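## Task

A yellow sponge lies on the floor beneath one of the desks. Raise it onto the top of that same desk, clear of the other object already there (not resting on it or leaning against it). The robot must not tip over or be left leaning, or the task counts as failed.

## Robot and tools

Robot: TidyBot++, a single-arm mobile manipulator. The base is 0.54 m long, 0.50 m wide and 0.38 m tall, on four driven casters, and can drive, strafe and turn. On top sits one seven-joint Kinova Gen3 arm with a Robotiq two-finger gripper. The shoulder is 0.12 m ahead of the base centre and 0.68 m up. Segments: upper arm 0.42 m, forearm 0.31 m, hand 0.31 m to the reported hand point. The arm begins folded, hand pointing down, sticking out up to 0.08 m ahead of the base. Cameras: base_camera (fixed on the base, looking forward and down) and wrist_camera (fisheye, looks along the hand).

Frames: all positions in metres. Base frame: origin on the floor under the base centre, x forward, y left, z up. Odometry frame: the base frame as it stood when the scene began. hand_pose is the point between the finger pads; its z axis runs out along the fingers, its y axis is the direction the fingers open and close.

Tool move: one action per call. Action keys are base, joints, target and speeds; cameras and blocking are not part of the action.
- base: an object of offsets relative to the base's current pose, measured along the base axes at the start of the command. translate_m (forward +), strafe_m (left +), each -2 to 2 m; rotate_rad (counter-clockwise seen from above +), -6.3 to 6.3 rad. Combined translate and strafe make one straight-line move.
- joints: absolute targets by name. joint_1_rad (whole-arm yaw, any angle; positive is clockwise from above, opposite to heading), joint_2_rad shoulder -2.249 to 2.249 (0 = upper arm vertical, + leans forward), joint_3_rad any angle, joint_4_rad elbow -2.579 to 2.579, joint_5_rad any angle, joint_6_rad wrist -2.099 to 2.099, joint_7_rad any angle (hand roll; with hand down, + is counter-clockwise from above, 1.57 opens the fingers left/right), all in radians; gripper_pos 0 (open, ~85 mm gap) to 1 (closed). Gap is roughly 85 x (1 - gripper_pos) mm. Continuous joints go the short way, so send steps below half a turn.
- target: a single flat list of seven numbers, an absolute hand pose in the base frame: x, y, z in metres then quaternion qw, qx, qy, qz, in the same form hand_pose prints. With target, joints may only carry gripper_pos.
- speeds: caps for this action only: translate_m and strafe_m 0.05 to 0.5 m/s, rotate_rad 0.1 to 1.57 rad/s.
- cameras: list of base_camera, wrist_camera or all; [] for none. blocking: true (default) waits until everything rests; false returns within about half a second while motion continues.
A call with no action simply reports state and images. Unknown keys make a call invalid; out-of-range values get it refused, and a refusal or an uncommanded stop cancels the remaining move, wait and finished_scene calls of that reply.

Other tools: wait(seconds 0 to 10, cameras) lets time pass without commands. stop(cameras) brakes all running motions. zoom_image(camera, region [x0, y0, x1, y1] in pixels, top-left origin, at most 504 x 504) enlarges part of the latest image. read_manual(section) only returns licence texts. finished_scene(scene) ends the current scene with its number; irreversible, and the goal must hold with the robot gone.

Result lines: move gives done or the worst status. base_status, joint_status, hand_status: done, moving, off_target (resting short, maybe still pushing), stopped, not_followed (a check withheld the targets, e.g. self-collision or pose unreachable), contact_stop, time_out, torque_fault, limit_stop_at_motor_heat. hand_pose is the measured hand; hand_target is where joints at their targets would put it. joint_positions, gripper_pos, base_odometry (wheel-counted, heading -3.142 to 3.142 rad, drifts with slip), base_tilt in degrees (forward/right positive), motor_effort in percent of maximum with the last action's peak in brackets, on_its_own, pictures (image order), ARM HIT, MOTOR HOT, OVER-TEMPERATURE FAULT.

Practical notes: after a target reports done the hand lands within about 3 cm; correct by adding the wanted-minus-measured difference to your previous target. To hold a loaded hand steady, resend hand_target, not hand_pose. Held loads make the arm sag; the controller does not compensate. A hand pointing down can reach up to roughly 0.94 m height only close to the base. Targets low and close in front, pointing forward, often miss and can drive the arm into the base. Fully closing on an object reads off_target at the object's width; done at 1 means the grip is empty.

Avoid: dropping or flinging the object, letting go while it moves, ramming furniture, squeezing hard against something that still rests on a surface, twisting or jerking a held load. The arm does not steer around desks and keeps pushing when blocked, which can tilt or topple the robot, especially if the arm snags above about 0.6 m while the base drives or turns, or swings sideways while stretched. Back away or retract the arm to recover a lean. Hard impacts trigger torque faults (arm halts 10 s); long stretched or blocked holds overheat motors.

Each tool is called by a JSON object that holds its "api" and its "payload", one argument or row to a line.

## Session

{"api": "move", "payload": {
  "joints": {"joint_2_rad": -0.6, "joint_3_rad": 3.14, "joint_4_rad": -2.2, "joint_5_rad": 0, "joint_6_rad": -0.35}
}}

Scene clock: 1.83 s.
move: done
base_odometry: x=+0.000 y=+0.000 heading=+0.000
base_tilt: forward=-0.1 right=+0.2
base_status: not commanded
joint_positions: joint_1_rad=+0.028 joint_2_rad=-0.585 joint_3_rad=+3.163 joint_4_rad=-2.210 joint_5_rad=+0.039 joint_6_rad=-0.386 joint_7_rad=+1.525 gripper_pos=+0.000
joint_status: all done
motor_effort: joint_1_rad=+1(1) joint_2_rad=-1(4) joint_3_rad=+0(2) joint_4_rad=+22(23) joint_5_rad=-1(2) joint_6_rad=+8(8) joint_7_rad=+0(1)
hand_pose: x=+0.4818 y=-0.0223 z=+0.8832 quat_wxyz=(+0.011, +0.844, -0.031, +0.536) (m; base frame)
hand_target: x=+0.4847 y=-0.0083 z=+0.9047 quat_wxyz=(-0.005, +0.827, -0.030, +0.561) (m; base frame)
hand_status: not commanded
pictures: base_camera, wrist_camera
camera_calibration:
wrist_camera: T_world_to_cam=[[-0.106794, -0.99428, 0.00151375, 0.0246137], [-0.424282, 0.0441944, -0.904451, 1.06164], [0.899211, -0.0972321, -0.426575, 0.079898], [0, 0, 0, 1]] pos_world=[0.38122, -0.0146771, 0.99425]

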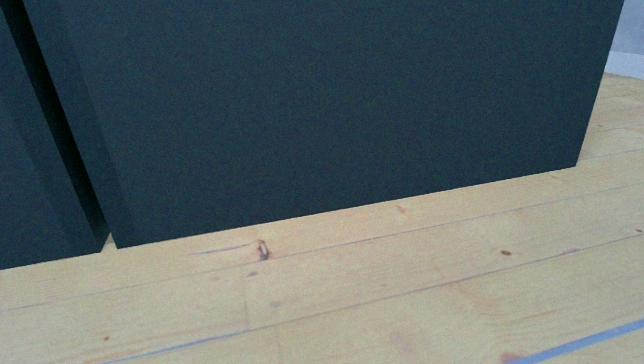

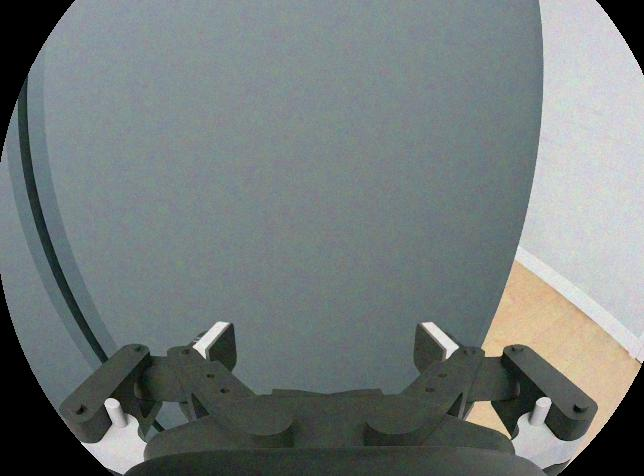

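{"api": "move", "payload": {
  "base": {"translate_m": 0.332, "strafe_m": -1.153, "rotate_rad": 0.28},
  "joints": {"joint_1_rad": 0}
}}

Scene clock: 7.70 s.
move: done
base_odometry: x=+0.332 y=-1.153 heading=+0.281
base_tilt: forward=-0.1 right=+0.2
base_status: done
joint_positions: joint_1_rad=+0.017 joint_2_rad=-0.585 joint_3_rad=+3.152 joint_4_rad=-2.210 joint_5_rad=+0.039 joint_6_rad=-0.383 joint_7_rad=+1.525 gripper_pos=+0.000
joint_status: all done
motor_effort: joint_1_rad=+0(1) joint_2_rad=-1(2) joint_3_rad=+0(2) joint_4_rad=+22(23) joint_5_rad=+0(2) joint_6_rad=+7(8) joint_7_rad=+0(1)
hand_pose: x=+0.4825 y=-0.0138 z=+0.8841 quat_wxyz=(+0.008, +0.843, -0.021, +0.537) (m; base frame)
hand_target: x=+0.4848 y=+0.0020 z=+0.9047 quat_wxyz=(-0.013, +0.828, -0.018, +0.561) (m; base frame)
hand_status: not commanded
pictures: base_camera, wrist_camera
camera_calibration:
wrist_camera: T_world_to_cam=[[-0.0867118, -0.996208, 0.00711256, 0.0184742], [-0.422408, 0.0302994, -0.905899, 1.06254], [0.902249, -0.0815566, -0.423433, 0.0765269], [0, 0, 0, 1]] pos_world=[0.381381, -0.00754898, 0.994828]

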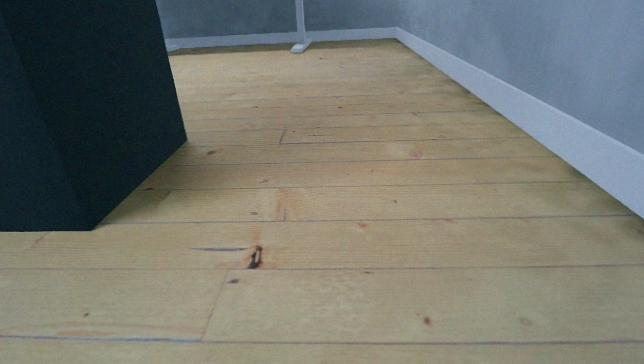

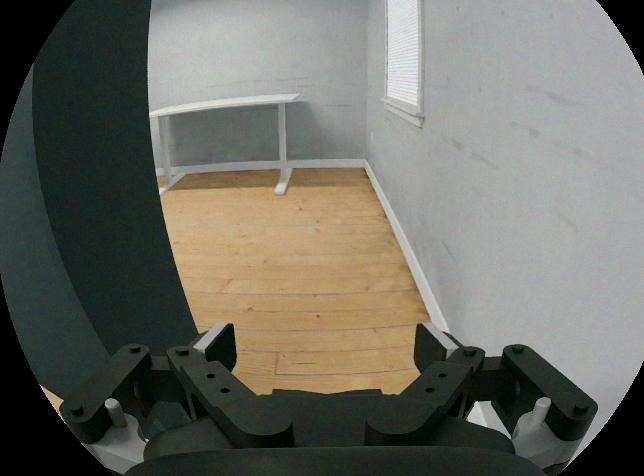

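{"api": "move", "payload": {
  "base": {"translate_m": 1.4},
  "cameras": []
}}

{"api": "move", "payload": {
  "base": {"translate_m": 0.1, "rotate_rad": 0.7}
}}

Scene clock: 13.23 s.
move: done
base_odometry: x=+1.678 y=-0.766 heading=+0.280
base_tilt: forward=-0.1 right=+0.2
base_status: done
joint_positions: joint_1_rad=+0.017 joint_2_rad=-0.591 joint_3_rad=+3.152 joint_4_rad=-2.210 joint_5_rad=+0.039 joint_6_rad=-0.381 joint_7_rad=+1.525 gripper_pos=+0.000
joint_status: not commanded
motor_effort: joint_1_rad=+0(1) joint_2_rad=-1(3) joint_3_rad=+0(1) joint_4_rad=+22(24) joint_5_rad=+0(2) joint_6_rad=+7(8) joint_7_rad=+0(1)
hand_pose: x=+0.4816 y=-0.0137 z=+0.8867 quat_wxyz=(+0.008, +0.841, -0.021, +0.540) (m; base frame)
hand_target: x=+0.4848 y=+0.0020 z=+0.9047 quat_wxyz=(-0.013, +0.828, -0.018, +0.561) (m; base frame)
hand_status: not commanded
pictures: none
No camera images: "cameras" was empty.

Scene clock: 14.87 s.
move: done
base_odometry: x=+1.774 y=-0.738 heading=+0.979
base_tilt: forward=-0.1 right=+0.2
base_status: done
joint_positions: joint_1_rad=+0.017 joint_2_rad=-0.593 joint_3_rad=+3.152 joint_4_rad=-2.210 joint_5_rad=+0.038 joint_6_rad=-0.380 joint_7_rad=+1.525 gripper_pos=+0.000
joint_status: not commanded
motor_effort: joint_1_rad=+0(1) joint_2_rad=+0(4) joint_3_rad=+0(2) joint_4_rad=+22(23) joint_5_rad=-1(2) joint_6_rad=+8(8) joint_7_rad=+0(1)
hand_pose: x=+0.4812 y=-0.0134 z=+0.8881 quat_wxyz=(+0.008, +0.840, -0.020, +0.542) (m; base frame)
hand_target: x=+0.4848 y=+0.0020 z=+0.9047 quat_wxyz=(-0.013, +0.828, -0.018, +0.561) (m; base frame)
hand_status: not commanded
pictures: base_camera, wrist_camera
camera_calibration:
wrist_camera: T_world_to_cam=[[-0.0859577, -0.996278, 0.00647036, 0.0188786], [-0.411639, 0.0296001, -0.910866, 1.06489], [0.907284, -0.0809594, -0.412651, 0.0674489], [0, 0, 0, 1]] pos_world=[0.378779, -0.00725198, 0.997684]

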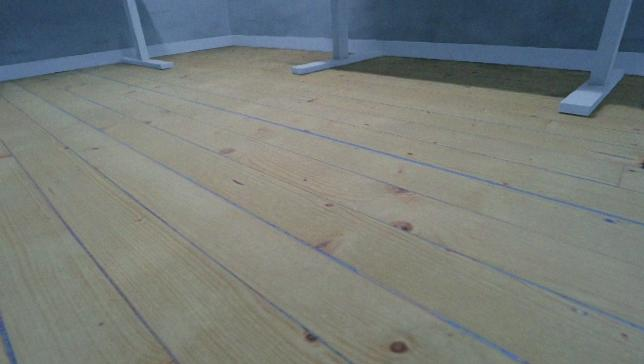

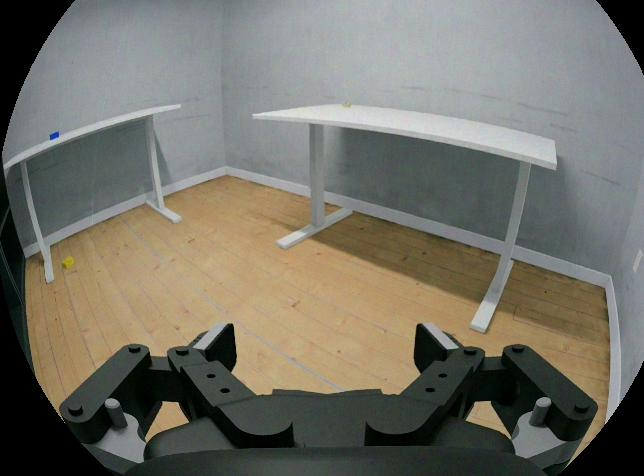

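{"api": "move", "payload": {
  "base": {"translate_m": 0.5},
  "cameras": []
}}

{"api": "move", "payload": {
  "base": {"rotate_rad": 0.837}
}}

Scene clock: 22.83 s.
move: done
base_odometry: x=+2.053 y=-0.323 heading=+0.980
base_tilt: forward=-0.1 right=+0.2
base_status: done
joint_positions: joint_1_rad=+0.017 joint_2_rad=-0.593 joint_3_rad=+3.152 joint_4_rad=-2.209 joint_5_rad=+0.038 joint_6_rad=-0.379 joint_7_rad=+1.525 gripper_pos=+0.000
joint_status: not commanded
motor_effort: joint_1_rad=+1(1) joint_2_rad=+0(4) joint_3_rad=-1(1) joint_4_rad=+22(23) joint_5_rad=-1(3) joint_6_rad=+8(8) joint_7_rad=-1(1)
hand_pose: x=+0.4815 y=-0.0134 z=+0.8883 quat_wxyz=(+0.008, +0.840, -0.020, +0.542) (m; base frame)
hand_target: x=+0.4848 y=+0.0020 z=+0.9047 quat_wxyz=(-0.013, +0.828, -0.018, +0.561) (m; base frame)
hand_status: not commanded
pictures: none
No camera images: "cameras" was empty.

Scene clock: 24.60 s.
move: done
base_odometry: x=+2.053 y=-0.323 heading=+1.815
base_tilt: forward=-0.1 right=+0.2
base_status: done
joint_positions: joint_1_rad=+0.016 joint_2_rad=-0.593 joint_3_rad=+3.151 joint_4_rad=-2.209 joint_5_rad=+0.038 joint_6_rad=-0.379 joint_7_rad=+1.525 gripper_pos=+0.000
joint_status: not commanded
motor_effort: joint_1_rad=+1(2) joint_2_rad=-1(2) joint_3_rad=-1(2) joint_4_rad=+23(24) joint_5_rad=+0(2) joint_6_rad=+8(8) joint_7_rad=+0(1)
hand_pose: x=+0.4815 y=-0.0128 z=+0.8883 quat_wxyz=(+0.008, +0.840, -0.019, +0.542) (m; base frame)
hand_target: x=+0.4848 y=+0.0020 z=+0.9047 quat_wxyz=(-0.013, +0.828, -0.018, +0.561) (m; base frame)
hand_status: not commanded
pictures: base_camera, wrist_camera
camera_calibration:
wrist_camera: T_world_to_cam=[[-0.0846861, -0.996383, 0.00702761, 0.0183499], [-0.410896, 0.0284965, -0.911237, 1.06513], [0.90774, -0.0800567, -0.411823, 0.0663564], [0, 0, 0, 1]] pos_world=[0.378976, -0.00675657, 0.99778]

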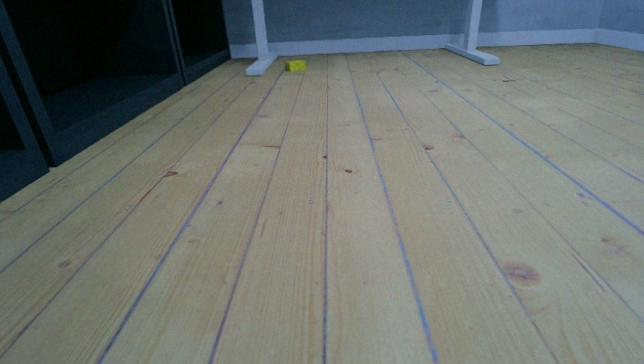

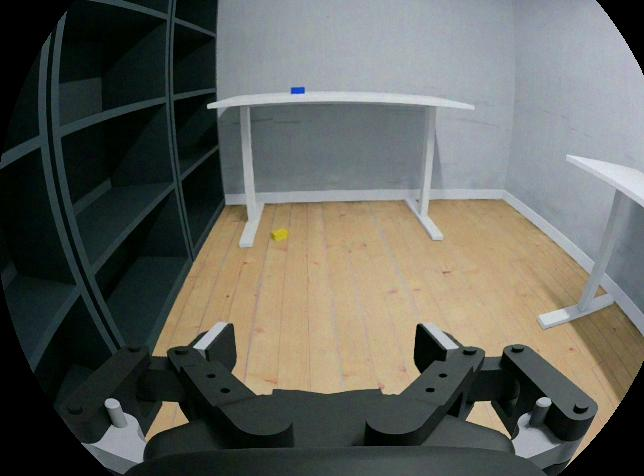

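{"api": "move", "payload": {
  "base": {"translate_m": 1.15, "strafe_m": 0.2}
}}

{"api": "zoom_image", "payload": {
  "camera": "base_camera",
  "region": [280, 100, 380, 170]
}}

Scene clock: 30.07 s.
move: done
base_odometry: x=+1.580 y=+0.745 heading=+1.816
base_tilt: forward=-0.1 right=+0.2
base_status: done
joint_positions: joint_1_rad=+0.016 joint_2_rad=-0.595 joint_3_rad=+3.151 joint_4_rad=-2.209 joint_5_rad=+0.038 joint_6_rad=-0.378 joint_7_rad=+1.525 gripper_pos=+0.000
joint_status: not commanded
motor_effort: joint_1_rad=+0(1) joint_2_rad=+0(4) joint_3_rad=+0(1) joint_4_rad=+23(23) joint_5_rad=-2(2) joint_6_rad=+8(8) joint_7_rad=+0(1)
hand_pose: x=+0.4811 y=-0.0128 z=+0.8891 quat_wxyz=(+0.008, +0.839, -0.019, +0.543) (m; base frame)
hand_target: x=+0.4848 y=+0.0020 z=+0.9047 quat_wxyz=(-0.013, +0.828, -0.018, +0.561) (m; base frame)
hand_status: not commanded
pictures: base_camera, wrist_camera
camera_calibration:
wrist_camera: T_world_to_cam=[[-0.0846634, -0.996385, 0.00694468, 0.0183696], [-0.40902, 0.0283976, -0.912083, 1.06546], [0.908589, -0.0800606, -0.409946, 0.0649086], [0, 0, 0, 1]] pos_world=[0.378376, -0.0067567, 0.998272]

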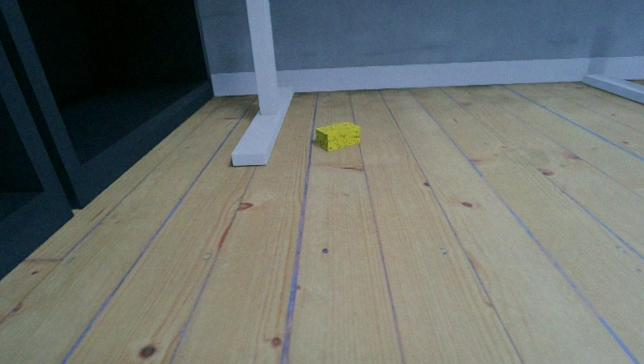

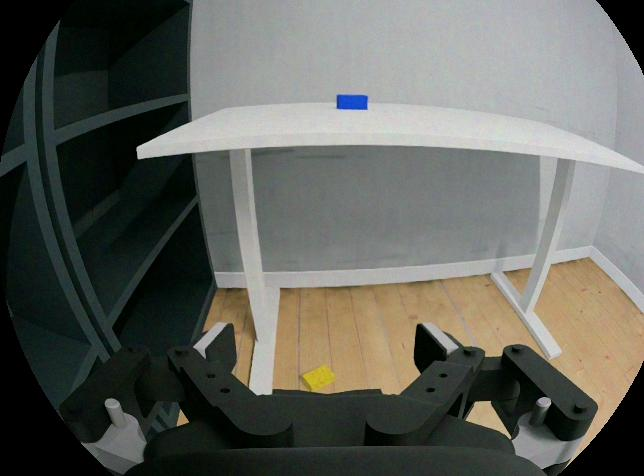

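Scaled by 5.040.

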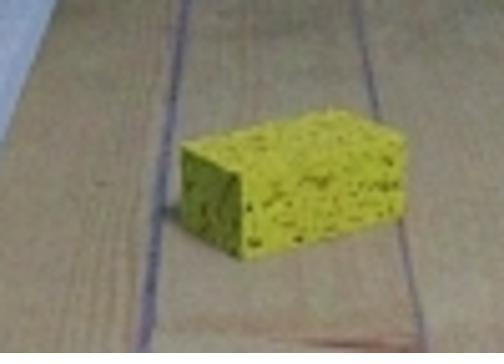

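{"api": "move", "payload": {
  "joints": {"joint_1_rad": 0, "joint_2_rad": 1.65, "joint_3_rad": 3.14, "joint_4_rad": -0.78, "joint_5_rad": 0, "joint_6_rad": -0.74, "joint_7_rad": 0.52},
  "cameras": []
}}

{"api": "move", "payload": {
  "base": {"translate_m": 0.31, "strafe_m": 0.012}
}}

Scene clock: 37.10 s.
move: done
base_odometry: x=+1.580 y=+0.745 heading=+1.816
base_tilt: forward=-0.1 right=+0.2
base_status: not commanded
joint_positions: joint_1_rad=+0.016 joint_2_rad=+1.626 joint_3_rad=+3.151 joint_4_rad=-0.797 joint_5_rad=+0.038 joint_6_rad=-0.700 joint_7_rad=+0.561 gripper_pos=+0.000
joint_status: all done
motor_effort: joint_1_rad=+0(1) joint_2_rad=-47(52) joint_3_rad=-1(2) joint_4_rad=+13(24) joint_5_rad=-1(4) joint_6_rad=+0(9) joint_7_rad=+0(2)
hand_pose: x=+0.7520 y=-0.0216 z=+0.1111 quat_wxyz=(+0.011, +0.878, -0.478, +0.017) (m; base frame)
hand_target: x=+0.7349 y=+0.0022 z=+0.0993 quat_wxyz=(+0.006, +0.865, -0.502, -0.013) (m; base frame)
hand_status: not commanded
pictures: none
No camera images: "cameras" was empty.

Scene clock: 39.00 s.
move: done
base_odometry: x=+1.493 y=+1.043 heading=+1.817
base_tilt: forward=-0.1 right=+0.2
base_status: done
joint_positions: joint_1_rad=+0.016 joint_2_rad=+1.626 joint_3_rad=+3.151 joint_4_rad=-0.788 joint_5_rad=+0.038 joint_6_rad=-0.706 joint_7_rad=+0.560 gripper_pos=+0.000
joint_status: not commanded
motor_effort: joint_1_rad=+0(1) joint_2_rad=-47(48) joint_3_rad=-1(2) joint_4_rad=+13(14) joint_5_rad=-1(2) joint_6_rad=-1(1) joint_7_rad=+0(1)
hand_pose: x=+0.7546 y=-0.0217 z=+0.1124 quat_wxyz=(+0.010, +0.878, -0.478, +0.018) (m; base frame)
hand_target: x=+0.7349 y=+0.0022 z=+0.0993 quat_wxyz=(+0.006, +0.865, -0.502, -0.013) (m; base frame)
hand_status: not commanded
pictures: base_camera, wrist_camera
camera_calibration:
wrist_camera: T_world_to_cam=[[-0.842217, -0.537096, 0.0468843, 0.615222], [-0.538846, 0.841434, -0.0404119, 0.486859], [-0.017745, -0.059299, -0.998083, 0.262906], [0, 0, 0, 1]] pos_world=[0.785158, -0.0636371, 0.253232]

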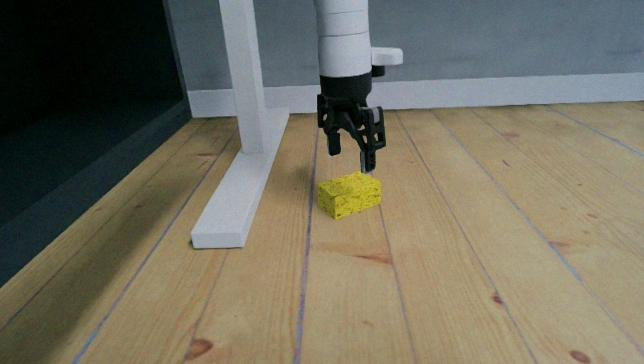

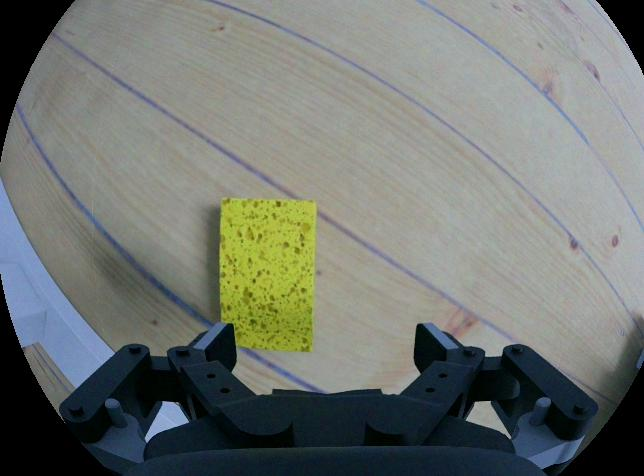

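{"api": "move", "payload": {
  "base": {"translate_m": 0.075},
  "joints": {"joint_5_rad": -0.07},
  "cameras": []
}}

{"api": "move", "payload": {
  "joints": {"joint_2_rad": 1.7, "joint_4_rad": -0.83, "joint_6_rad": -0.62}
}}

Scene clock: 42.57 s.
move: done
base_odometry: x=+1.474 y=+1.115 heading=+1.818
base_tilt: forward=-0.1 right=+0.2
base_status: done
joint_positions: joint_1_rad=+0.015 joint_2_rad=+1.627 joint_3_rad=+3.151 joint_4_rad=-0.785 joint_5_rad=-0.038 joint_6_rad=-0.708 joint_7_rad=+0.560 gripper_pos=+0.000
joint_status: all done
motor_effort: joint_1_rad=+1(3) joint_2_rad=-46(49) joint_3_rad=-1(2) joint_4_rad=+13(13) joint_5_rad=-1(2) joint_6_rad=+0(1) joint_7_rad=+0(1)
hand_pose: x=+0.7556 y=-0.0054 z=+0.1125 quat_wxyz=(-0.012, +0.864, -0.503, +0.006) (m; base frame)
hand_target: x=+0.7353 y=+0.0169 z=+0.0997 quat_wxyz=(-0.014, +0.851, -0.524, -0.024) (m; base frame)
hand_status: not commanded
pictures: none
No camera images: "cameras" was empty.

Scene clock: 43.50 s.
move: done
base_odometry: x=+1.474 y=+1.115 heading=+1.818
base_tilt: forward=-0.1 right=+0.2
base_status: not commanded
joint_positions: joint_1_rad=+0.015 joint_2_rad=+1.680 joint_3_rad=+3.151 joint_4_rad=-0.815 joint_5_rad=-0.038 joint_6_rad=-0.634 joint_7_rad=+0.560 gripper_pos=+0.000
joint_status: all done
motor_effort: joint_1_rad=+0(1) joint_2_rad=-45(49) joint_3_rad=-1(2) joint_4_rad=+11(13) joint_5_rad=-1(2) joint_6_rad=+0(1) joint_7_rad=+0(0)
hand_pose: x=+0.7308 y=-0.0058 z=+0.0736 quat_wxyz=(-0.009, +0.864, -0.503, +0.002) (m; base frame)
hand_target: x=+0.7145 y=+0.0149 z=+0.0592 quat_wxyz=(-0.016, +0.850, -0.526, -0.014) (m; base frame)
hand_status: not commanded
pictures: base_camera, wrist_camera
camera_calibration:
wrist_camera: T_world_to_cam=[[-0.871576, -0.489457, 0.0280746, 0.628664], [-0.489516, 0.871979, 0.00517175, 0.419832], [-0.0270118, -0.0092354, -0.999592, 0.231949], [0, 0, 0, 1]] pos_world=[0.759708, -0.0562388, 0.212033]

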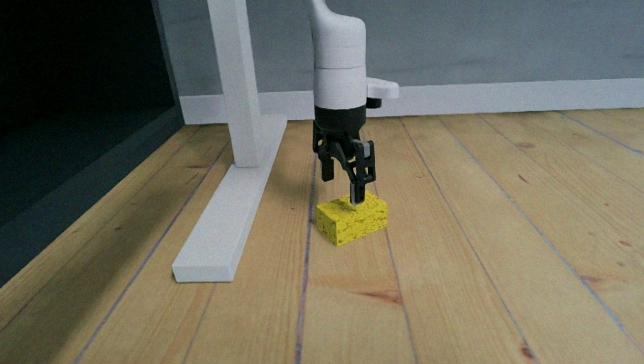

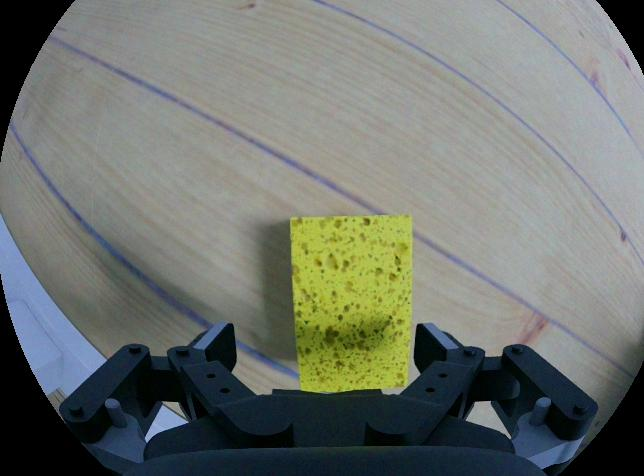

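{"api": "move", "payload": {
  "base": {"translate_m": -0.004, "strafe_m": -0.013},
  "cameras": []
}}

{"api": "move", "payload": {
  "joints": {"joint_2_rad": 1.745, "joint_4_rad": -0.8, "joint_6_rad": -0.6}
}}

Scene clock: 45.30 s.
move: done
base_odometry: x=+1.488 y=+1.115 heading=+1.818
base_tilt: forward=-0.1 right=+0.2
base_status: done
joint_positions: joint_1_rad=+0.011 joint_2_rad=+1.680 joint_3_rad=+3.151 joint_4_rad=-0.815 joint_5_rad=-0.038 joint_6_rad=-0.634 joint_7_rad=+0.560 gripper_pos=+0.000
joint_status: not commanded
motor_effort: joint_1_rad=+1(3) joint_2_rad=-46(46) joint_3_rad=-1(2) joint_4_rad=+10(12) joint_5_rad=-2(2) joint_6_rad=+0(0) joint_7_rad=+0(1)
hand_pose: x=+0.7306 y=-0.0034 z=+0.0736 quat_wxyz=(-0.009, +0.865, -0.502, +0.002) (m; base frame)
hand_target: x=+0.7145 y=+0.0149 z=+0.0592 quat_wxyz=(-0.016, +0.850, -0.526, -0.014) (m; base frame)
hand_status: not commanded
pictures: none
No camera images: "cameras" was empty.

Scene clock: 46.17 s.
move: done
base_odometry: x=+1.488 y=+1.115 heading=+1.818
base_tilt: forward=-0.1 right=+0.2
base_status: not commanded
joint_positions: joint_1_rad=+0.011 joint_2_rad=+1.721 joint_3_rad=+3.151 joint_4_rad=-0.804 joint_5_rad=-0.038 joint_6_rad=-0.628 joint_7_rad=+0.560 gripper_pos=+0.000
joint_status: all done
motor_effort: joint_1_rad=+0(0) joint_2_rad=-44(47) joint_3_rad=-1(1) joint_4_rad=+10(12) joint_5_rad=-2(2) joint_6_rad=-1(1) joint_7_rad=+0(1)
hand_pose: x=+0.7139 y=-0.0032 z=+0.0514 quat_wxyz=(-0.003, +0.865, -0.502, -0.008) (m; base frame)
hand_target: x=+0.7093 y=+0.0145 z=+0.0378 quat_wxyz=(-0.017, +0.850, -0.526, -0.012) (m; base frame)
hand_status: not commanded
pictures: base_camera, wrist_camera
camera_calibration:
wrist_camera: T_world_to_cam=[[-0.8688, -0.492808, 0.0482381, 0.612867], [-0.492612, 0.870089, 0.0166914, 0.411053], [-0.0501971, -0.00926119, -0.998696, 0.225735], [0, 0, 0, 1]] pos_world=[0.746279, -0.0535364, 0.189016]

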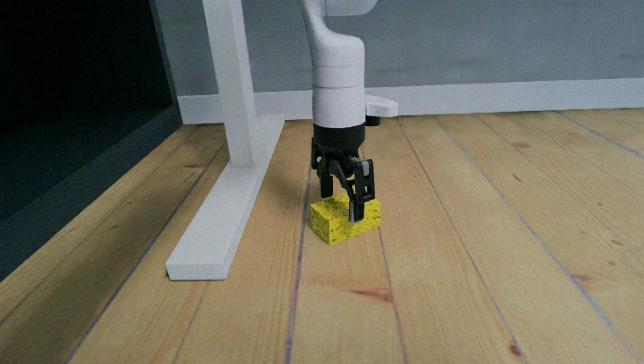

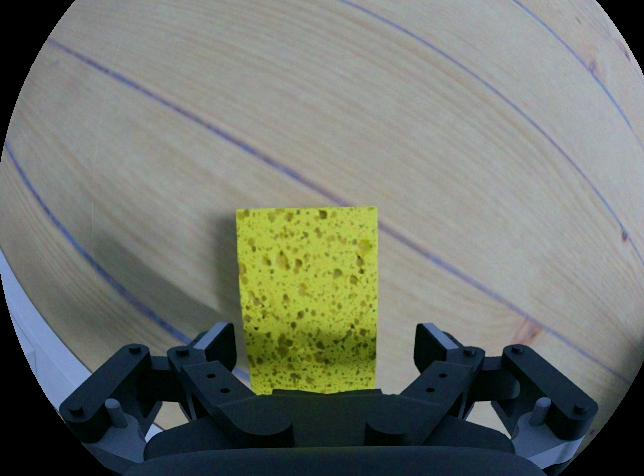

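{"api": "move", "payload": {
  "joints": {"joint_2_rad": 1.785, "joint_4_rad": -0.755, "joint_6_rad": -0.6}
}}

{"api": "move", "payload": {
  "joints": {"gripper_pos": 1}
}}

Scene clock: 47.77 s.
move: done
base_odometry: x=+1.488 y=+1.115 heading=+1.818
base_tilt: forward=-0.1 right=+0.2
base_status: not commanded
joint_positions: joint_1_rad=+0.011 joint_2_rad=+1.756 joint_3_rad=+3.151 joint_4_rad=-0.764 joint_5_rad=-0.038 joint_6_rad=-0.628 joint_7_rad=+0.560 gripper_pos=+0.000
joint_status: all done
motor_effort: joint_1_rad=+0(1) joint_2_rad=-44(46) joint_3_rad=-1(1) joint_4_rad=+11(12) joint_5_rad=-2(2) joint_6_rad=-1(2) joint_7_rad=+0(1)
hand_pose: x=+0.7136 y=-0.0031 z=+0.0374 quat_wxyz=(-0.004, +0.865, -0.502, -0.006) (m; base frame)
hand_target: x=+0.7089 y=+0.0145 z=+0.0222 quat_wxyz=(-0.018, +0.850, -0.526, -0.010) (m; base frame)
hand_status: not commanded
pictures: base_camera, wrist_camera
camera_calibration:
wrist_camera: T_world_to_cam=[[-0.868778, -0.493152, 0.045013, 0.613323], [-0.493014, 0.869894, 0.0148813, 0.411354], [-0.0464953, -0.00926351, -0.998876, 0.209083], [0, 0, 0, 1]] pos_world=[0.745366, -0.0534361, 0.175119]

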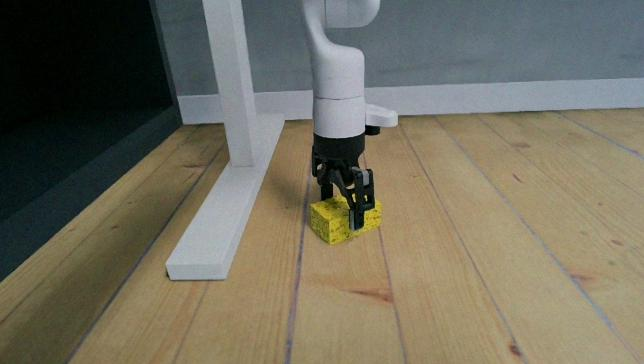

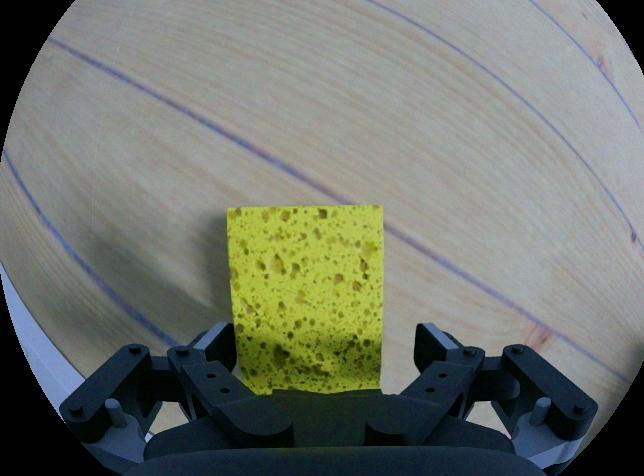

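Scene clock: 48.87 s.
move: off_target
base_odometry: x=+1.488 y=+1.115 heading=+1.818
base_tilt: forward=-0.1 right=+0.2
base_status: not commanded
joint_positions: joint_1_rad=+0.011 joint_2_rad=+1.753 joint_3_rad=+3.151 joint_4_rad=-0.764 joint_5_rad=-0.038 joint_6_rad=-0.626 joint_7_rad=+0.560 gripper_pos=+0.397
joint_status: gripper_pos off_target (ended at +0.397, target +1.000)
motor_effort: joint_1_rad=+0(1) joint_2_rad=-41(46) joint_3_rad=+0(2) joint_4_rad=+11(12) joint_5_rad=-1(2) joint_6_rad=+2(4) joint_7_rad=+0(1)
hand_pose: x=+0.7161 y=-0.0032 z=+0.0390 quat_wxyz=(-0.006, +0.865, -0.502, -0.004) (m; base frame)
hand_target: x=+0.7089 y=+0.0145 z=+0.0222 quat_wxyz=(-0.018, +0.850, -0.526, -0.010) (m; base frame)
hand_status: not commanded
pictures: base_camera, wrist_camera
camera_calibration:
wrist_camera: T_world_to_cam=[[-0.869091, -0.49298, 0.0406298, 0.615847], [-0.492916, 0.86999, 0.0122714, 0.412736], [-0.041397, -0.00936215, -0.999099, 0.207196], [0, 0, 0, 1]] pos_world=[0.747249, -0.0535359, 0.176923]

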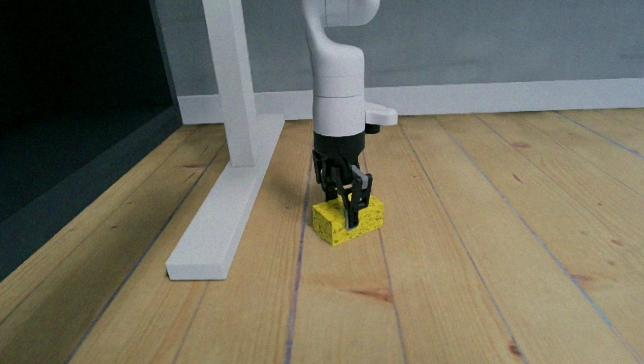

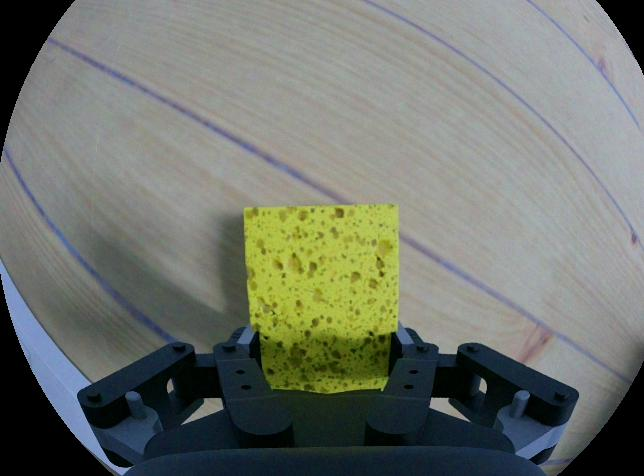

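{"api": "move", "payload": {
  "joints": {"joint_2_rad": 1.65, "joint_4_rad": -0.78, "joint_6_rad": -0.72},
  "cameras": []
}}

{"api": "move", "payload": {
  "base": {"translate_m": -0.65},
  "speeds": {"translate_m": 0.4},
  "cameras": ["base_camera"]
}}

{"api": "move", "payload": {
  "joints": {"joint_2_rad": -0.6, "joint_4_rad": -2.2, "joint_6_rad": -0.35, "joint_7_rad": 1.57, "joint_5_rad": 0}
}}

Scene clock: 51.17 s.
move: done
base_odometry: x=+1.488 y=+1.115 heading=+1.818
base_tilt: forward=-0.1 right=+0.2
base_status: not commanded
joint_positions: joint_1_rad=+0.011 joint_2_rad=+1.636 joint_3_rad=+3.151 joint_4_rad=-0.769 joint_5_rad=-0.038 joint_6_rad=-0.685 joint_7_rad=+0.560 gripper_pos=+0.397
joint_status: all done
motor_effort: joint_1_rad=+0(1) joint_2_rad=-47(50) joint_3_rad=-1(2) joint_4_rad=+12(13) joint_5_rad=-1(2) joint_6_rad=+0(3) joint_7_rad=+0(1)
hand_pose: x=+0.7662 y=-0.0032 z=+0.1107 quat_wxyz=(-0.019, +0.865, -0.501, +0.019) (m; base frame)
hand_target: x=+0.7415 y=+0.0165 z=+0.0996 quat_wxyz=(-0.018, +0.851, -0.524, -0.016) (m; base frame)
hand_status: not commanded
pictures: none
No camera images: "cameras" was empty.

Scene clock: 53.87 s.
move: done
base_odometry: x=+1.647 y=+0.484 heading=+1.818
base_tilt: forward=-0.1 right=+0.2
base_status: done
joint_positions: joint_1_rad=+0.011 joint_2_rad=+1.636 joint_3_rad=+3.151 joint_4_rad=-0.769 joint_5_rad=-0.038 joint_6_rad=-0.688 joint_7_rad=+0.560 gripper_pos=+0.397
joint_status: not commanded
motor_effort: joint_1_rad=+0(2) joint_2_rad=-48(49) joint_3_rad=-1(2) joint_4_rad=+13(14) joint_5_rad=-2(2) joint_6_rad=+0(1) joint_7_rad=+0(1)
hand_pose: x=+0.7653 y=-0.0028 z=+0.1106 quat_wxyz=(-0.019, +0.865, -0.501, +0.018) (m; base frame)
hand_target: x=+0.7415 y=+0.0165 z=+0.0996 quat_wxyz=(-0.018, +0.851, -0.524, -0.016) (m; base frame)
hand_status: not commanded
pictures: base_camera

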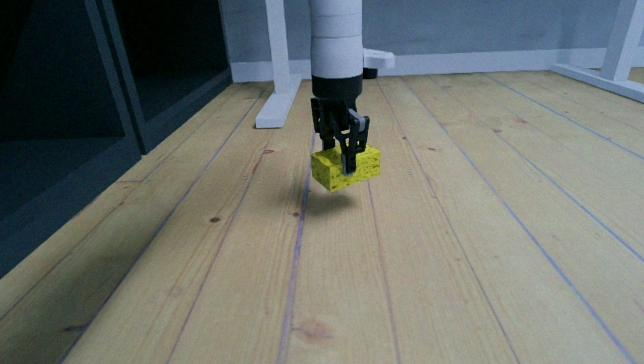

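Scene clock: 57.17 s.
move: done
base_odometry: x=+1.647 y=+0.484 heading=+1.818
base_tilt: forward=-0.1 right=+0.2
base_status: not commanded
joint_positions: joint_1_rad=+0.011 joint_2_rad=-0.584 joint_3_rad=+3.151 joint_4_rad=-2.176 joint_5_rad=-0.038 joint_6_rad=-0.386 joint_7_rad=+1.527 gripper_pos=+0.398
joint_status: all done
motor_effort: joint_1_rad=+0(1) joint_2_rad=+0(52) joint_3_rad=+0(1) joint_4_rad=+22(24) joint_5_rad=+0(3) joint_6_rad=+8(8) joint_7_rad=+0(1)
hand_pose: x=+0.4872 y=-0.0020 z=+0.9031 quat_wxyz=(-0.025, +0.834, -0.038, +0.549) (m; base frame)
hand_target: x=+0.4848 y=+0.0020 z=+0.9046 quat_wxyz=(+0.000, +0.828, +0.000, +0.561) (m; base frame)
hand_status: not commanded
pictures: base_camera, wrist_camera
camera_calibration:
wrist_camera: T_world_to_cam=[[-0.0801355, -0.994463, -0.0679798, 0.0950124], [-0.393914, 0.0942425, -0.914303, 1.07524], [0.915647, -0.0464899, -0.399285, 0.0530767], [0, 0, 0, 1]] pos_world=[0.382567, -0.00437943, 1.01075]

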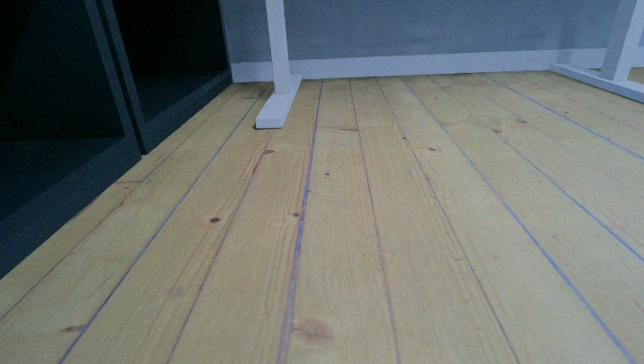

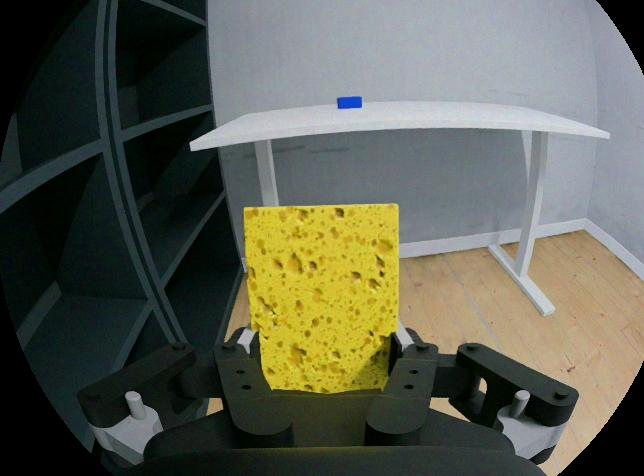

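{"api": "move", "payload": {
  "joints": {"joint_2_rad": 0.1, "joint_4_rad": -0.65, "joint_6_rad": -1.9, "joint_5_rad": 0.03},
  "base": {"rotate_rad": 0.1},
  "cameras": []
}}

{"api": "move", "payload": {
  "base": {"translate_m": 0.5, "strafe_m": -0.4}
}}

Scene clock: 67.77 s.
move: done
base_odometry: x=+1.647 y=+0.484 heading=+1.918
base_tilt: forward=-0.1 right=+0.2
base_status: done
joint_positions: joint_1_rad=+0.011 joint_2_rad=+0.075 joint_3_rad=+3.150 joint_4_rad=-0.667 joint_5_rad=-0.019 joint_6_rad=-1.857 joint_7_rad=+1.530 gripper_pos=+0.398
joint_status: all done
motor_effort: joint_1_rad=+0(1) joint_2_rad=-17(18) joint_3_rad=-1(2) joint_4_rad=+15(25) joint_5_rad=-1(3) joint_6_rad=+4(9) joint_7_rad=+0(1)
hand_pose: x=+0.5237 y=-0.0002 z=+1.0667 quat_wxyz=(-0.011, +0.963, -0.023, +0.268) (m; base frame)
hand_target: x=+0.5221 y=-0.0069 z=+1.0561 quat_wxyz=(+0.012, +0.970, -0.008, +0.243) (m; base frame)
hand_status: not commanded
pictures: none
No camera images: "cameras" was empty.

Scene clock: 70.37 s.
move: done
base_odometry: x=+1.853 y=+1.091 heading=+1.919
base_tilt: forward=-0.1 right=+0.2
base_status: done
joint_positions: joint_1_rad=+0.011 joint_2_rad=+0.090 joint_3_rad=+3.150 joint_4_rad=-0.664 joint_5_rad=-0.015 joint_6_rad=-1.862 joint_7_rad=+1.530 gripper_pos=+0.398
joint_status: not commanded
motor_effort: joint_1_rad=+1(3) joint_2_rad=-16(20) joint_3_rad=+0(2) joint_4_rad=+15(16) joint_5_rad=-1(3) joint_6_rad=+4(5) joint_7_rad=+0(1)
hand_pose: x=+0.5283 y=-0.0017 z=+1.0605 quat_wxyz=(-0.009, +0.965, -0.025, +0.259) (m; base frame)
hand_target: x=+0.5221 y=-0.0069 z=+1.0561 quat_wxyz=(+0.012, +0.970, -0.008, +0.243) (m; base frame)
hand_status: not commanded
pictures: base_camera, wrist_camera
camera_calibration:
wrist_camera: T_world_to_cam=[[-0.0699374, -0.997516, 0.00842489, 0.0229439], [-0.864235, 0.0563707, -0.49992, 1.04423], [0.498203, -0.0422442, -0.866031, 0.793761], [0, 0, 0, 1]] pos_world=[0.508609, -0.00244511, 1.20926]

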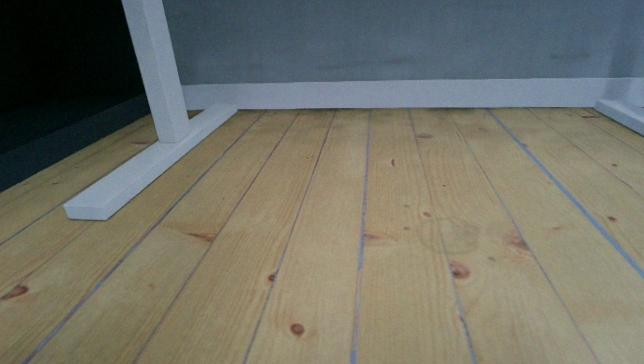

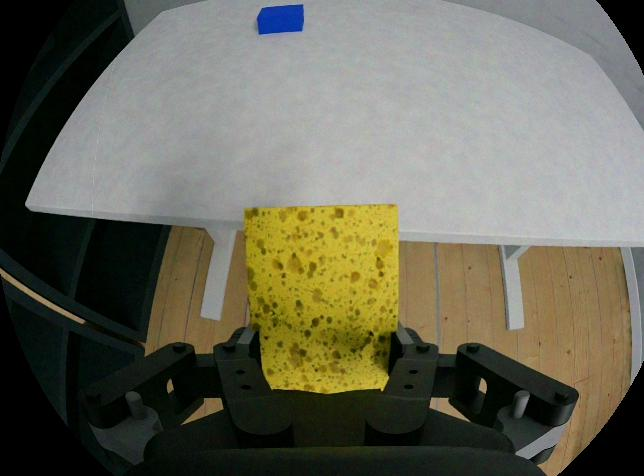

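{"api": "move", "payload": {
  "base": {"translate_m": 0.36, "rotate_rad": -0.11},
  "speeds": {"translate_m": 0.25}
}}

{"api": "move", "payload": {
  "joints": {"joint_2_rad": 0.1, "joint_4_rad": -0.9, "joint_6_rad": -2.06}
}}

Scene clock: 75.40 s.
move: done
base_odometry: x=+1.731 y=+1.429 heading=+1.808
base_tilt: forward=-0.1 right=+0.2
base_status: done
joint_positions: joint_1_rad=+0.011 joint_2_rad=+0.095 joint_3_rad=+3.149 joint_4_rad=-0.663 joint_5_rad=-0.007 joint_6_rad=-1.864 joint_7_rad=+1.530 gripper_pos=+0.398
joint_status: not commanded
motor_effort: joint_1_rad=+0(3) joint_2_rad=-17(21) joint_3_rad=+0(2) joint_4_rad=+16(16) joint_5_rad=-1(3) joint_6_rad=+4(5) joint_7_rad=+0(1)
hand_pose: x=+0.5295 y=-0.0037 z=+1.0589 quat_wxyz=(-0.006, +0.966, -0.026, +0.257) (m; base frame)
hand_target: x=+0.5221 y=-0.0069 z=+1.0561 quat_wxyz=(+0.012, +0.970, -0.008, +0.243) (m; base frame)
hand_status: not commanded
pictures: base_camera, wrist_camera
camera_calibration:
wrist_camera: T_world_to_cam=[[-0.07473, -0.997111, 0.0135904, 0.018027], [-0.866394, 0.0581734, -0.495961, 1.04159], [0.493737, -0.0488378, -0.868239, 0.796465], [0, 0, 0, 1]] pos_world=[0.510529, -0.0037202, 1.20786]

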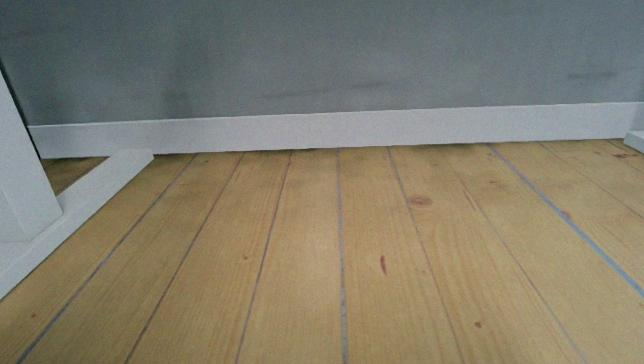

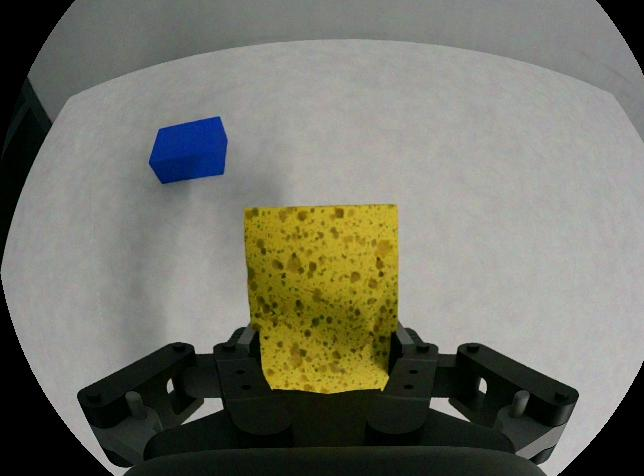

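Scene clock: 76.70 s.
move: done
base_odometry: x=+1.731 y=+1.429 heading=+1.808
base_tilt: forward=-0.1 right=+0.2
base_status: not commanded
joint_positions: joint_1_rad=+0.011 joint_2_rad=+0.095 joint_3_rad=+3.149 joint_4_rad=-0.879 joint_5_rad=-0.007 joint_6_rad=-2.016 joint_7_rad=+1.530 gripper_pos=+0.398
joint_status: all done
motor_effort: joint_1_rad=+0(1) joint_2_rad=-18(19) joint_3_rad=-1(1) joint_4_rad=+17(17) joint_5_rad=-1(3) joint_6_rad=+1(4) joint_7_rad=+0(1)
hand_pose: x=+0.4658 y=-0.0027 z=+0.9697 quat_wxyz=(-0.004, +0.997, -0.028, +0.076) (m; base frame)
hand_target: x=+0.4508 y=-0.0064 z=+0.9602 quat_wxyz=(+0.013, +0.999, -0.007, +0.041) (m; base frame)
hand_status: not commanded
pictures: base_camera, wrist_camera
camera_calibration:
wrist_camera: T_world_to_cam=[[-0.0653352, -0.997296, 0.033649, -0.00838102], [-0.986812, 0.0595701, -0.150513, 0.663227], [0.148101, -0.043039, -0.988035, 1.02765], [0, 0, 0, 1]] pos_world=[0.501737, -0.00363799, 1.11546]

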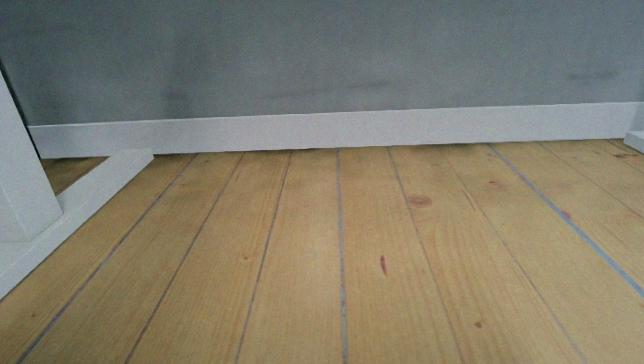

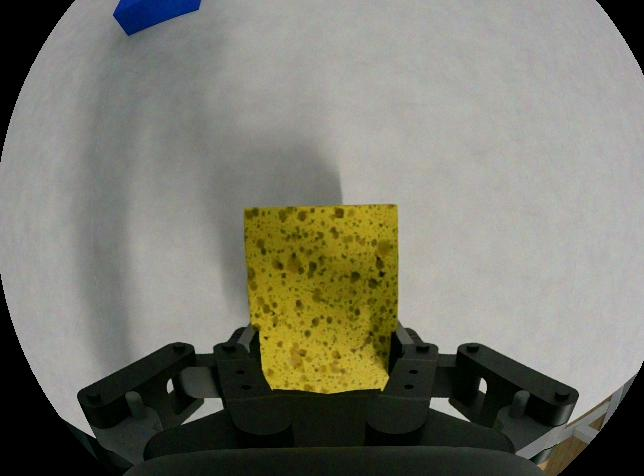

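{"api": "move", "payload": {
  "joints": {"joint_2_rad": 0.13, "joint_4_rad": -0.93, "joint_6_rad": -2.09},
  "cameras": ["wrist_camera"]
}}

Scene clock: 78.63 s.
move: done
base_odometry: x=+1.731 y=+1.429 heading=+1.808
base_tilt: forward=-0.1 right=+0.2
base_status: not commanded
joint_positions: joint_1_rad=+0.011 joint_2_rad=+0.112 joint_3_rad=+3.149 joint_4_rad=-0.911 joint_5_rad=-0.007 joint_6_rad=-2.054 joint_7_rad=+1.530 gripper_pos=+0.398
joint_status: all done
motor_effort: joint_1_rad=+1(1) joint_2_rad=-18(20) joint_3_rad=-1(1) joint_4_rad=+16(17) joint_5_rad=-2(2) joint_6_rad=+0(1) joint_7_rad=+0(1)
hand_pose: x=+0.4545 y=-0.0025 z=+0.9530 quat_wxyz=(-0.003, +0.999, -0.028, +0.032) (m; base frame)
hand_target: x=+0.4451 y=-0.0063 z=+0.9415 quat_wxyz=(+0.013, +1.000, -0.007, -0.004) (m; base frame)
hand_status: not commanded
pictures: wrist_camera
camera_calibration:
wrist_camera: T_world_to_cam=[[-0.0620603, -0.997355, 0.0378349, -0.0137454], [-0.996193, 0.0595739, -0.0636364, 0.570998], [0.0612141, -0.0416402, -0.997256, 1.06106], [0, 0, 0, 1]] pos_world=[0.503019, -0.00354275, 1.09501]

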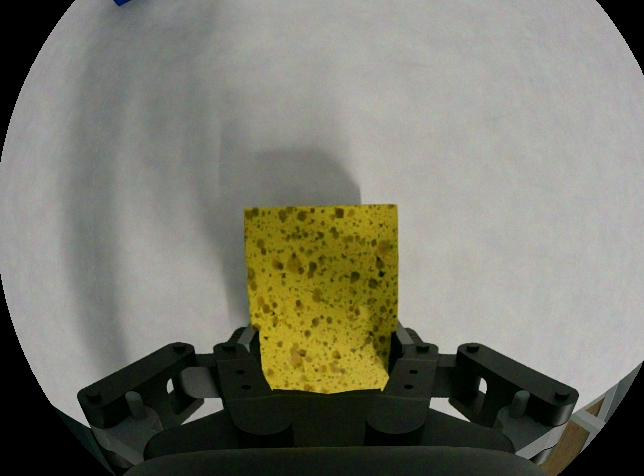

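{"api": "move", "payload": {
  "joints": {"joint_2_rad": 0.155, "joint_4_rad": -0.95, "joint_6_rad": -2.095},
  "cameras": ["wrist_camera"]
}}

{"api": "move", "payload": {
  "joints": {"joint_2_rad": 0.165, "joint_4_rad": -0.985, "joint_6_rad": -2.07},
  "cameras": ["wrist_camera"]
}}

Scene clock: 80.43 s.
move: done
base_odometry: x=+1.731 y=+1.429 heading=+1.808
base_tilt: forward=-0.1 right=+0.2
base_status: not commanded
joint_positions: joint_1_rad=+0.011 joint_2_rad=+0.129 joint_3_rad=+3.149 joint_4_rad=-0.927 joint_5_rad=-0.007 joint_6_rad=-2.060 joint_7_rad=+1.530 gripper_pos=+0.398
joint_status: all done
motor_effort: joint_1_rad=+0(1) joint_2_rad=-16(20) joint_3_rad=+0(1) joint_4_rad=+13(16) joint_5_rad=-1(2) joint_6_rad=-1(2) joint_7_rad=+0(1)
hand_pose: x=+0.4548 y=-0.0025 z=+0.9426 quat_wxyz=(-0.003, +1.000, -0.028, +0.013) (m; base frame)
hand_target: x=+0.4466 y=-0.0063 z=+0.9281 quat_wxyz=(+0.013, +0.999, -0.007, -0.029) (m; base frame)
hand_status: not commanded
pictures: wrist_camera
camera_calibration:
wrist_camera: T_world_to_cam=[[-0.0603401, -0.997388, 0.0397054, -0.0159251], [-0.997919, 0.0593712, -0.0251449, 0.535129], [0.0227218, -0.04114, -0.998895, 1.06976], [0, 0, 0, 1]] pos_world=[0.508748, -0.00364473, 1.08267]

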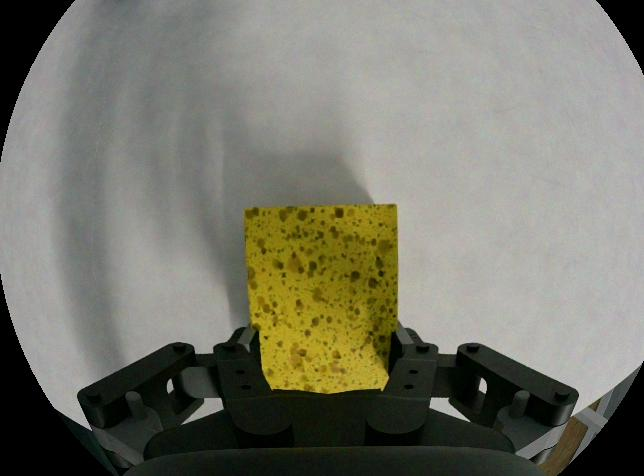

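Scene clock: 81.10 s.
move: off_target
base_odometry: x=+1.731 y=+1.429 heading=+1.808
base_tilt: forward=-0.1 right=+0.2
base_status: not commanded
joint_positions: joint_1_rad=+0.011 joint_2_rad=+0.128 joint_3_rad=+3.149 joint_4_rad=-0.931 joint_5_rad=-0.007 joint_6_rad=-2.058 joint_7_rad=+1.531 gripper_pos=+0.398
joint_status: joint_4_rad off_target (ended at -0.931, target -0.985); the others done
motor_effort: joint_1_rad=+0(1) joint_2_rad=-13(17) joint_3_rad=+0(1) joint_4_rad=+9(13) joint_5_rad=-2(3) joint_6_rad=-2(4) joint_7_rad=+0(0)
hand_pose: x=+0.4547 y=-0.0025 z=+0.9419 quat_wxyz=(-0.003, +1.000, -0.028, +0.012) (m; base frame)
hand_target: x=+0.4506 y=-0.0064 z=+0.9150 quat_wxyz=(+0.013, +0.999, -0.006, -0.039) (m; base frame)
hand_status: not commanded
pictures: wrist_camera
camera_calibration:
wrist_camera: T_world_to_cam=[[-0.0601154, -0.997404, 0.0396475, -0.0159496], [-0.997946, 0.0591729, -0.0245335, 0.534465], [0.0221238, -0.0410409, -0.998912, 1.06939], [0, 0, 0, 1]] pos_world=[0.50875, -0.00364534, 1.08197]

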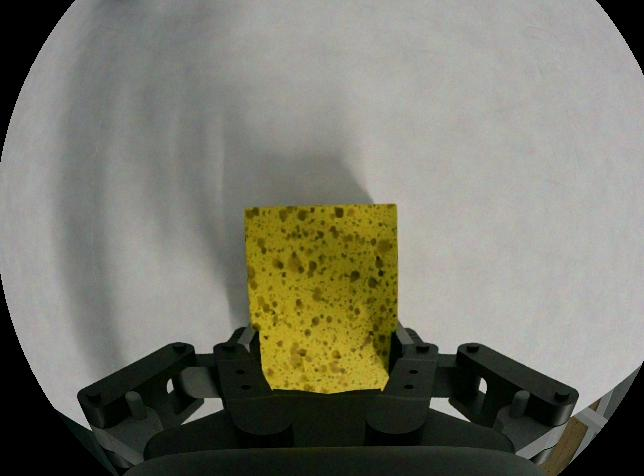

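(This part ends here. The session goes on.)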